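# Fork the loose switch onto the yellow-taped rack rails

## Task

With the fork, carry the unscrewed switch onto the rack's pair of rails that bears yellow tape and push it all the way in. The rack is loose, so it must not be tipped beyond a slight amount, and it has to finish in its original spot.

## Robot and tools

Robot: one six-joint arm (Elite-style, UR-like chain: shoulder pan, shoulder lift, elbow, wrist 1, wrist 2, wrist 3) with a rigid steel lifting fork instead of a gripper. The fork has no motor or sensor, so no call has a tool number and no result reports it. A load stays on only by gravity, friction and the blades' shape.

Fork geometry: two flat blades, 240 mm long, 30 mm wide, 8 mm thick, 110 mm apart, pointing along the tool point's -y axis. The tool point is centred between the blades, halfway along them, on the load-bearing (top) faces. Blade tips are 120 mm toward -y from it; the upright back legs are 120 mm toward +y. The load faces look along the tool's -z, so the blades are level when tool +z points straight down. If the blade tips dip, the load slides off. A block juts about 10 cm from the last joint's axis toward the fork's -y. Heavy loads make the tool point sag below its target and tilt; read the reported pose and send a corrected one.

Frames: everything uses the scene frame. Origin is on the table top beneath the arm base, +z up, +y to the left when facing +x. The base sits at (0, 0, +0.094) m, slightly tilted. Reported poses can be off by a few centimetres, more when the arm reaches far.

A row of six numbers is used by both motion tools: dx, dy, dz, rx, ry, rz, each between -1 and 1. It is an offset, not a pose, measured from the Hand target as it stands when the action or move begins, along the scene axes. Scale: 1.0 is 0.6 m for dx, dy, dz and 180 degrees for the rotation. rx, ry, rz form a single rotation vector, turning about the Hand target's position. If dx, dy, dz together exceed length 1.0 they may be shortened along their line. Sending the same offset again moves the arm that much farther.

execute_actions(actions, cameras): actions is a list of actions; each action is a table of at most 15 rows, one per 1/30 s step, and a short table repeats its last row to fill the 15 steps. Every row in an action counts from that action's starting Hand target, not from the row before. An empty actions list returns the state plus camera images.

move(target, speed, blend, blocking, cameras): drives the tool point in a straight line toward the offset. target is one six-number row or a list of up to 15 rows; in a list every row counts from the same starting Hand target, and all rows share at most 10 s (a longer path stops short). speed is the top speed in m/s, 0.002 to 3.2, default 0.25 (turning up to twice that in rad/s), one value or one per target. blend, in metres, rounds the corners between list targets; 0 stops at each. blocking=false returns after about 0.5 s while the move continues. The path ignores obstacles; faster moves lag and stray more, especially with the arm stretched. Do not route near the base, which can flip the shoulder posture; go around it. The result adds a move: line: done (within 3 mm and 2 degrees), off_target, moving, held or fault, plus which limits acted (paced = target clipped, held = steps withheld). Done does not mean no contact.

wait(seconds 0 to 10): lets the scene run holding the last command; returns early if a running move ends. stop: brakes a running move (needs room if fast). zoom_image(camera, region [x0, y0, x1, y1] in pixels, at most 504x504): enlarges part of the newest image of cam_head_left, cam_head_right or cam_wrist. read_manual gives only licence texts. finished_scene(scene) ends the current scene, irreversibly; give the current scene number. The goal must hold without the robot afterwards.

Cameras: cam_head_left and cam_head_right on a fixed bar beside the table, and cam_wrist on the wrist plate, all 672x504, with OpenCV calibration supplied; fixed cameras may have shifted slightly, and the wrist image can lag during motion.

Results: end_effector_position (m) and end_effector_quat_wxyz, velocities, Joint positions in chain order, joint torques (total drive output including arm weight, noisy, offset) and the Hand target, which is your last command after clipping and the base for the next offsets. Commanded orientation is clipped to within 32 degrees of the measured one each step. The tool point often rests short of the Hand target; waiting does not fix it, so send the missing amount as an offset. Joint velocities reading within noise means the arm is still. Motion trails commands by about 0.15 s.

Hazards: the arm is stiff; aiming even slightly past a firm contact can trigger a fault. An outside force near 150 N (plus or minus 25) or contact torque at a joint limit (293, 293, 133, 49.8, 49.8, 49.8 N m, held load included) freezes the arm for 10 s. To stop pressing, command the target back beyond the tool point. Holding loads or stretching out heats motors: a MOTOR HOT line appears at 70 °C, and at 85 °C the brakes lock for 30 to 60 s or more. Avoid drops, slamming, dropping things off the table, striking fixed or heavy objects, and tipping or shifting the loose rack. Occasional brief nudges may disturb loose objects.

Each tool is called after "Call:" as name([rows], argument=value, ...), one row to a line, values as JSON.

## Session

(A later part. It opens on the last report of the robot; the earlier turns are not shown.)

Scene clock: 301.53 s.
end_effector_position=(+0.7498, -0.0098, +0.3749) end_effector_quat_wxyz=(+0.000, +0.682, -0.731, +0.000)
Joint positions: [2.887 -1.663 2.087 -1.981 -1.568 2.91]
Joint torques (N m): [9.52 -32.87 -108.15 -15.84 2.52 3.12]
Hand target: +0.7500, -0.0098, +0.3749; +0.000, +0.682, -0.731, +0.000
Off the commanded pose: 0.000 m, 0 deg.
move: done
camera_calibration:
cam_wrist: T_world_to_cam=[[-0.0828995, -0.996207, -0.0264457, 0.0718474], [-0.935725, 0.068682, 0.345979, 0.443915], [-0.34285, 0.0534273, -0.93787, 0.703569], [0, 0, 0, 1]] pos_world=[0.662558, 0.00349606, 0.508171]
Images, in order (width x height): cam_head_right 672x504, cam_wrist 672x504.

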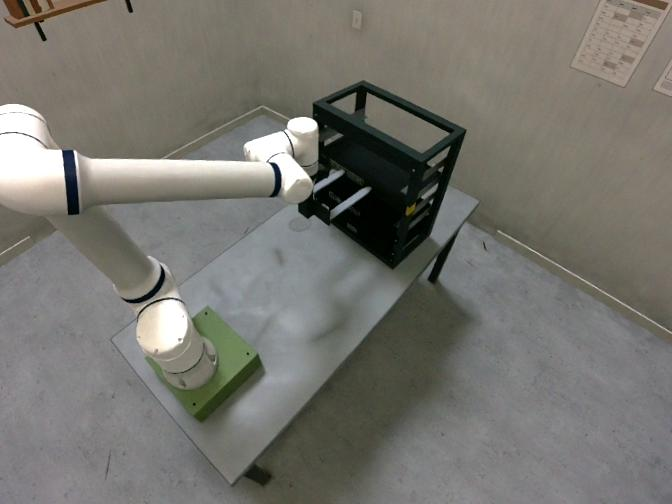

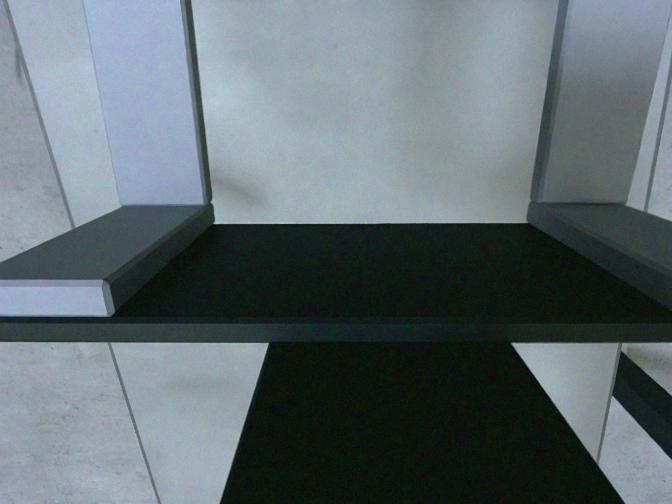

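Call:
move(target=[0.0035,-0.00025,0,0,0,0], speed=0.01)

Call:
move(target=[0.0025,-0.00017,0,0,0,0], speed=0.01)

Call:
move(target=[0.0025,-0.00017,0,0,0,0], speed=0.01)

Scene clock: 306.40 s.
end_effector_position=(+0.7519, -0.0100, +0.3749) end_effector_quat_wxyz=(+0.000, +0.682, -0.731, +0.000)
Joint positions: [2.887 -1.659 2.084 -1.982 -1.568 2.911]
Joint torques (N m): [7.45 -21.92 -116.15 -17.35 2.63 0.95]
Hand target: +0.7521, -0.0100, +0.3749; +0.000, +0.682, -0.731, +0.000
Off the commanded pose: 0.000 m, 0 deg.
move: done

Scene clock: 307.10 s.
end_effector_position=(+0.7533, -0.0101, +0.3748) end_effector_quat_wxyz=(+0.000, +0.682, -0.731, +0.000)
Joint positions: [2.888 -1.656 2.081 -1.982 -1.568 2.912]
Joint torques (N m): [11.77 -6.41 -146.38 -33.59 5.33 -4.7]
Hand target: +0.7536, -0.0101, +0.3749; +0.000, +0.682, -0.731, +0.000
Off the commanded pose: 0.000 m, 0 deg.
move: done

Scene clock: 317.23 s.
end_effector_position=(+0.7520, -0.0099, +0.3733) end_effector_quat_wxyz=(+0.001, +0.682, -0.732, -0.001)
Joint positions: [2.888 -1.656 2.082 -1.978 -1.569 2.912]
Joint torques (N m): [-5.93 -49.71 -82.94 -8.53 0.04 0.65]
Hand target: +0.7520, -0.0099, +0.3733; +0.001, +0.682, -0.732, -0.001 (not the last commanded pose)
Off the commanded pose: 0.003 m, 0 deg.
FORCE FAULT: contact force on the arm reached its limit, and the arm stopped for 10 seconds. The contact can be on any part of the arm, not only on its tool. That time counts as 20 of the actions that you can send in this scene. The arm's remaining commands of this call were not run. The arm's target is now where it stood when the stop ended, not its last command. The arm accepts commands again.
move: fault

Call:
move([
  [-0.1,0.007,0,0,0,0],
  [-0.25,0.018,0,0,0,0],
  [-0.25,0.018,0.4728,0,0,0],
  [0.225,-0.2718,0.4728,0,0,0],
], speed=[0.1,0.25,0.3,0.3], blend=[0.02,0.03,0.03,0], cameras=["all"])

Call:
zoom_image(camera="cam_wrist", region=[400, 10, 480, 70])

Call:
zoom_image(camera="cam_head_right", region=[300, 70, 480, 280])

Scene clock: 330.20 s.
end_effector_position=(+0.8868, -0.1729, +0.6570) end_effector_quat_wxyz=(+0.001, +0.682, -0.732, -0.001)
Joint positions: [2.734 -1.471 1.391 -1.472 -1.572 2.759]
Joint torques (N m): [-21.74 -62.18 -101.5 -5.31 -1.89 -2.01]
Hand target: +0.8870, -0.1730, +0.6570; +0.001, +0.682, -0.732, -0.001
Off the commanded pose: 0.000 m, 0 deg.
move: done
camera_calibration:
cam_wrist: T_world_to_cam=[[-0.0836682, -0.996136, -0.0266946, -0.0709341], [-0.934154, 0.0690796, 0.350121, 0.481671], [-0.346924, 0.0542308, -0.936324, 1.02657], [0, 0, 0, 1]] pos_world=[0.800161, -0.159605, 0.790665]

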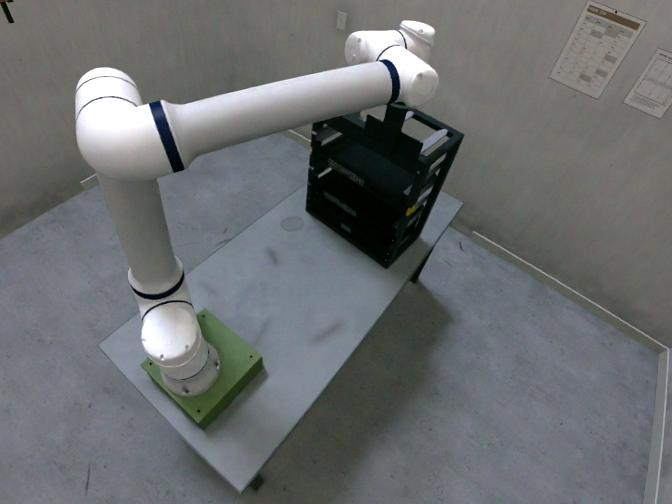

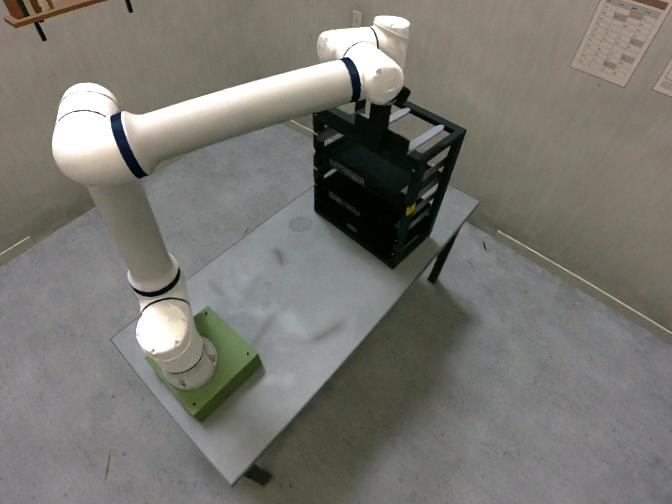

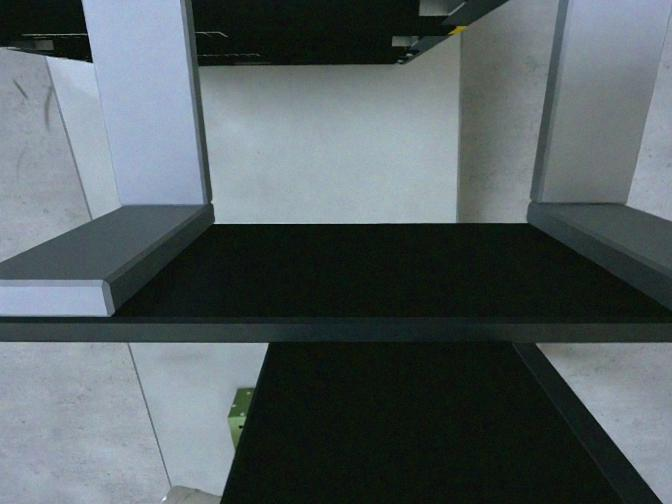

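Scaled by 6.300.

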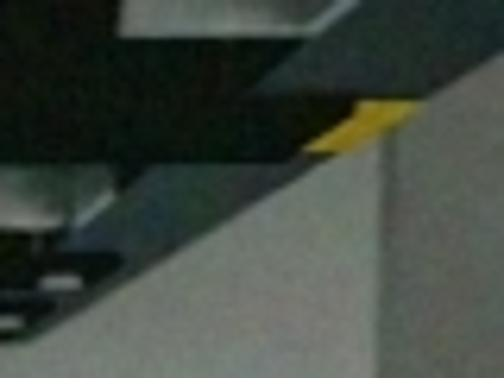

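Scaled by 2.400.

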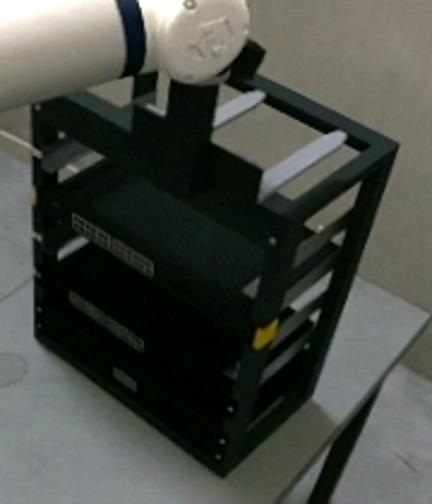

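Call:
move(target=[0.035,0.55,0,0,0,0], cameras=["cam_wrist"])

Call:
zoom_image(camera="cam_wrist", region=[200, 0, 330, 90])

Scene clock: 334.67 s.
end_effector_position=(+0.9080, +0.1568, +0.6570) end_effector_quat_wxyz=(+0.001, +0.682, -0.732, -0.001)
Joint positions: [3.167 -1.438 1.351 -1.466 -1.564 3.191]
Joint torques (N m): [8.5 -64.85 -101.82 -5.16 -2.47 3.49]
Hand target: +0.9080, +0.1570, +0.6570; +0.001, +0.682, -0.732, -0.001
Off the commanded pose: 0.000 m, 0 deg.
move: done
camera_calibration:
cam_wrist: T_world_to_cam=[[-0.0837019, -0.996131, -0.0267882, 0.259267], [-0.934151, 0.0690782, 0.350128, 0.478699], [-0.346922, 0.0543306, -0.936319, 1.01603], [0, 0, 0, 1]] pos_world=[0.821361, 0.169995, 0.790665]
Images, in order (width x height): cam_wrist 672x504.

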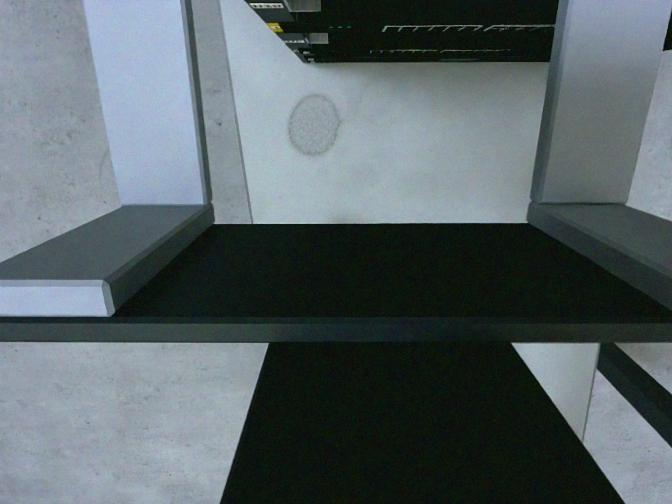

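Scaled by 3.877.

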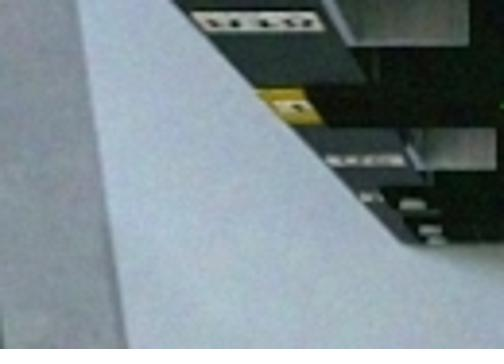

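Call:
finished_scene(scene=1)

The scene is finished: the task was done.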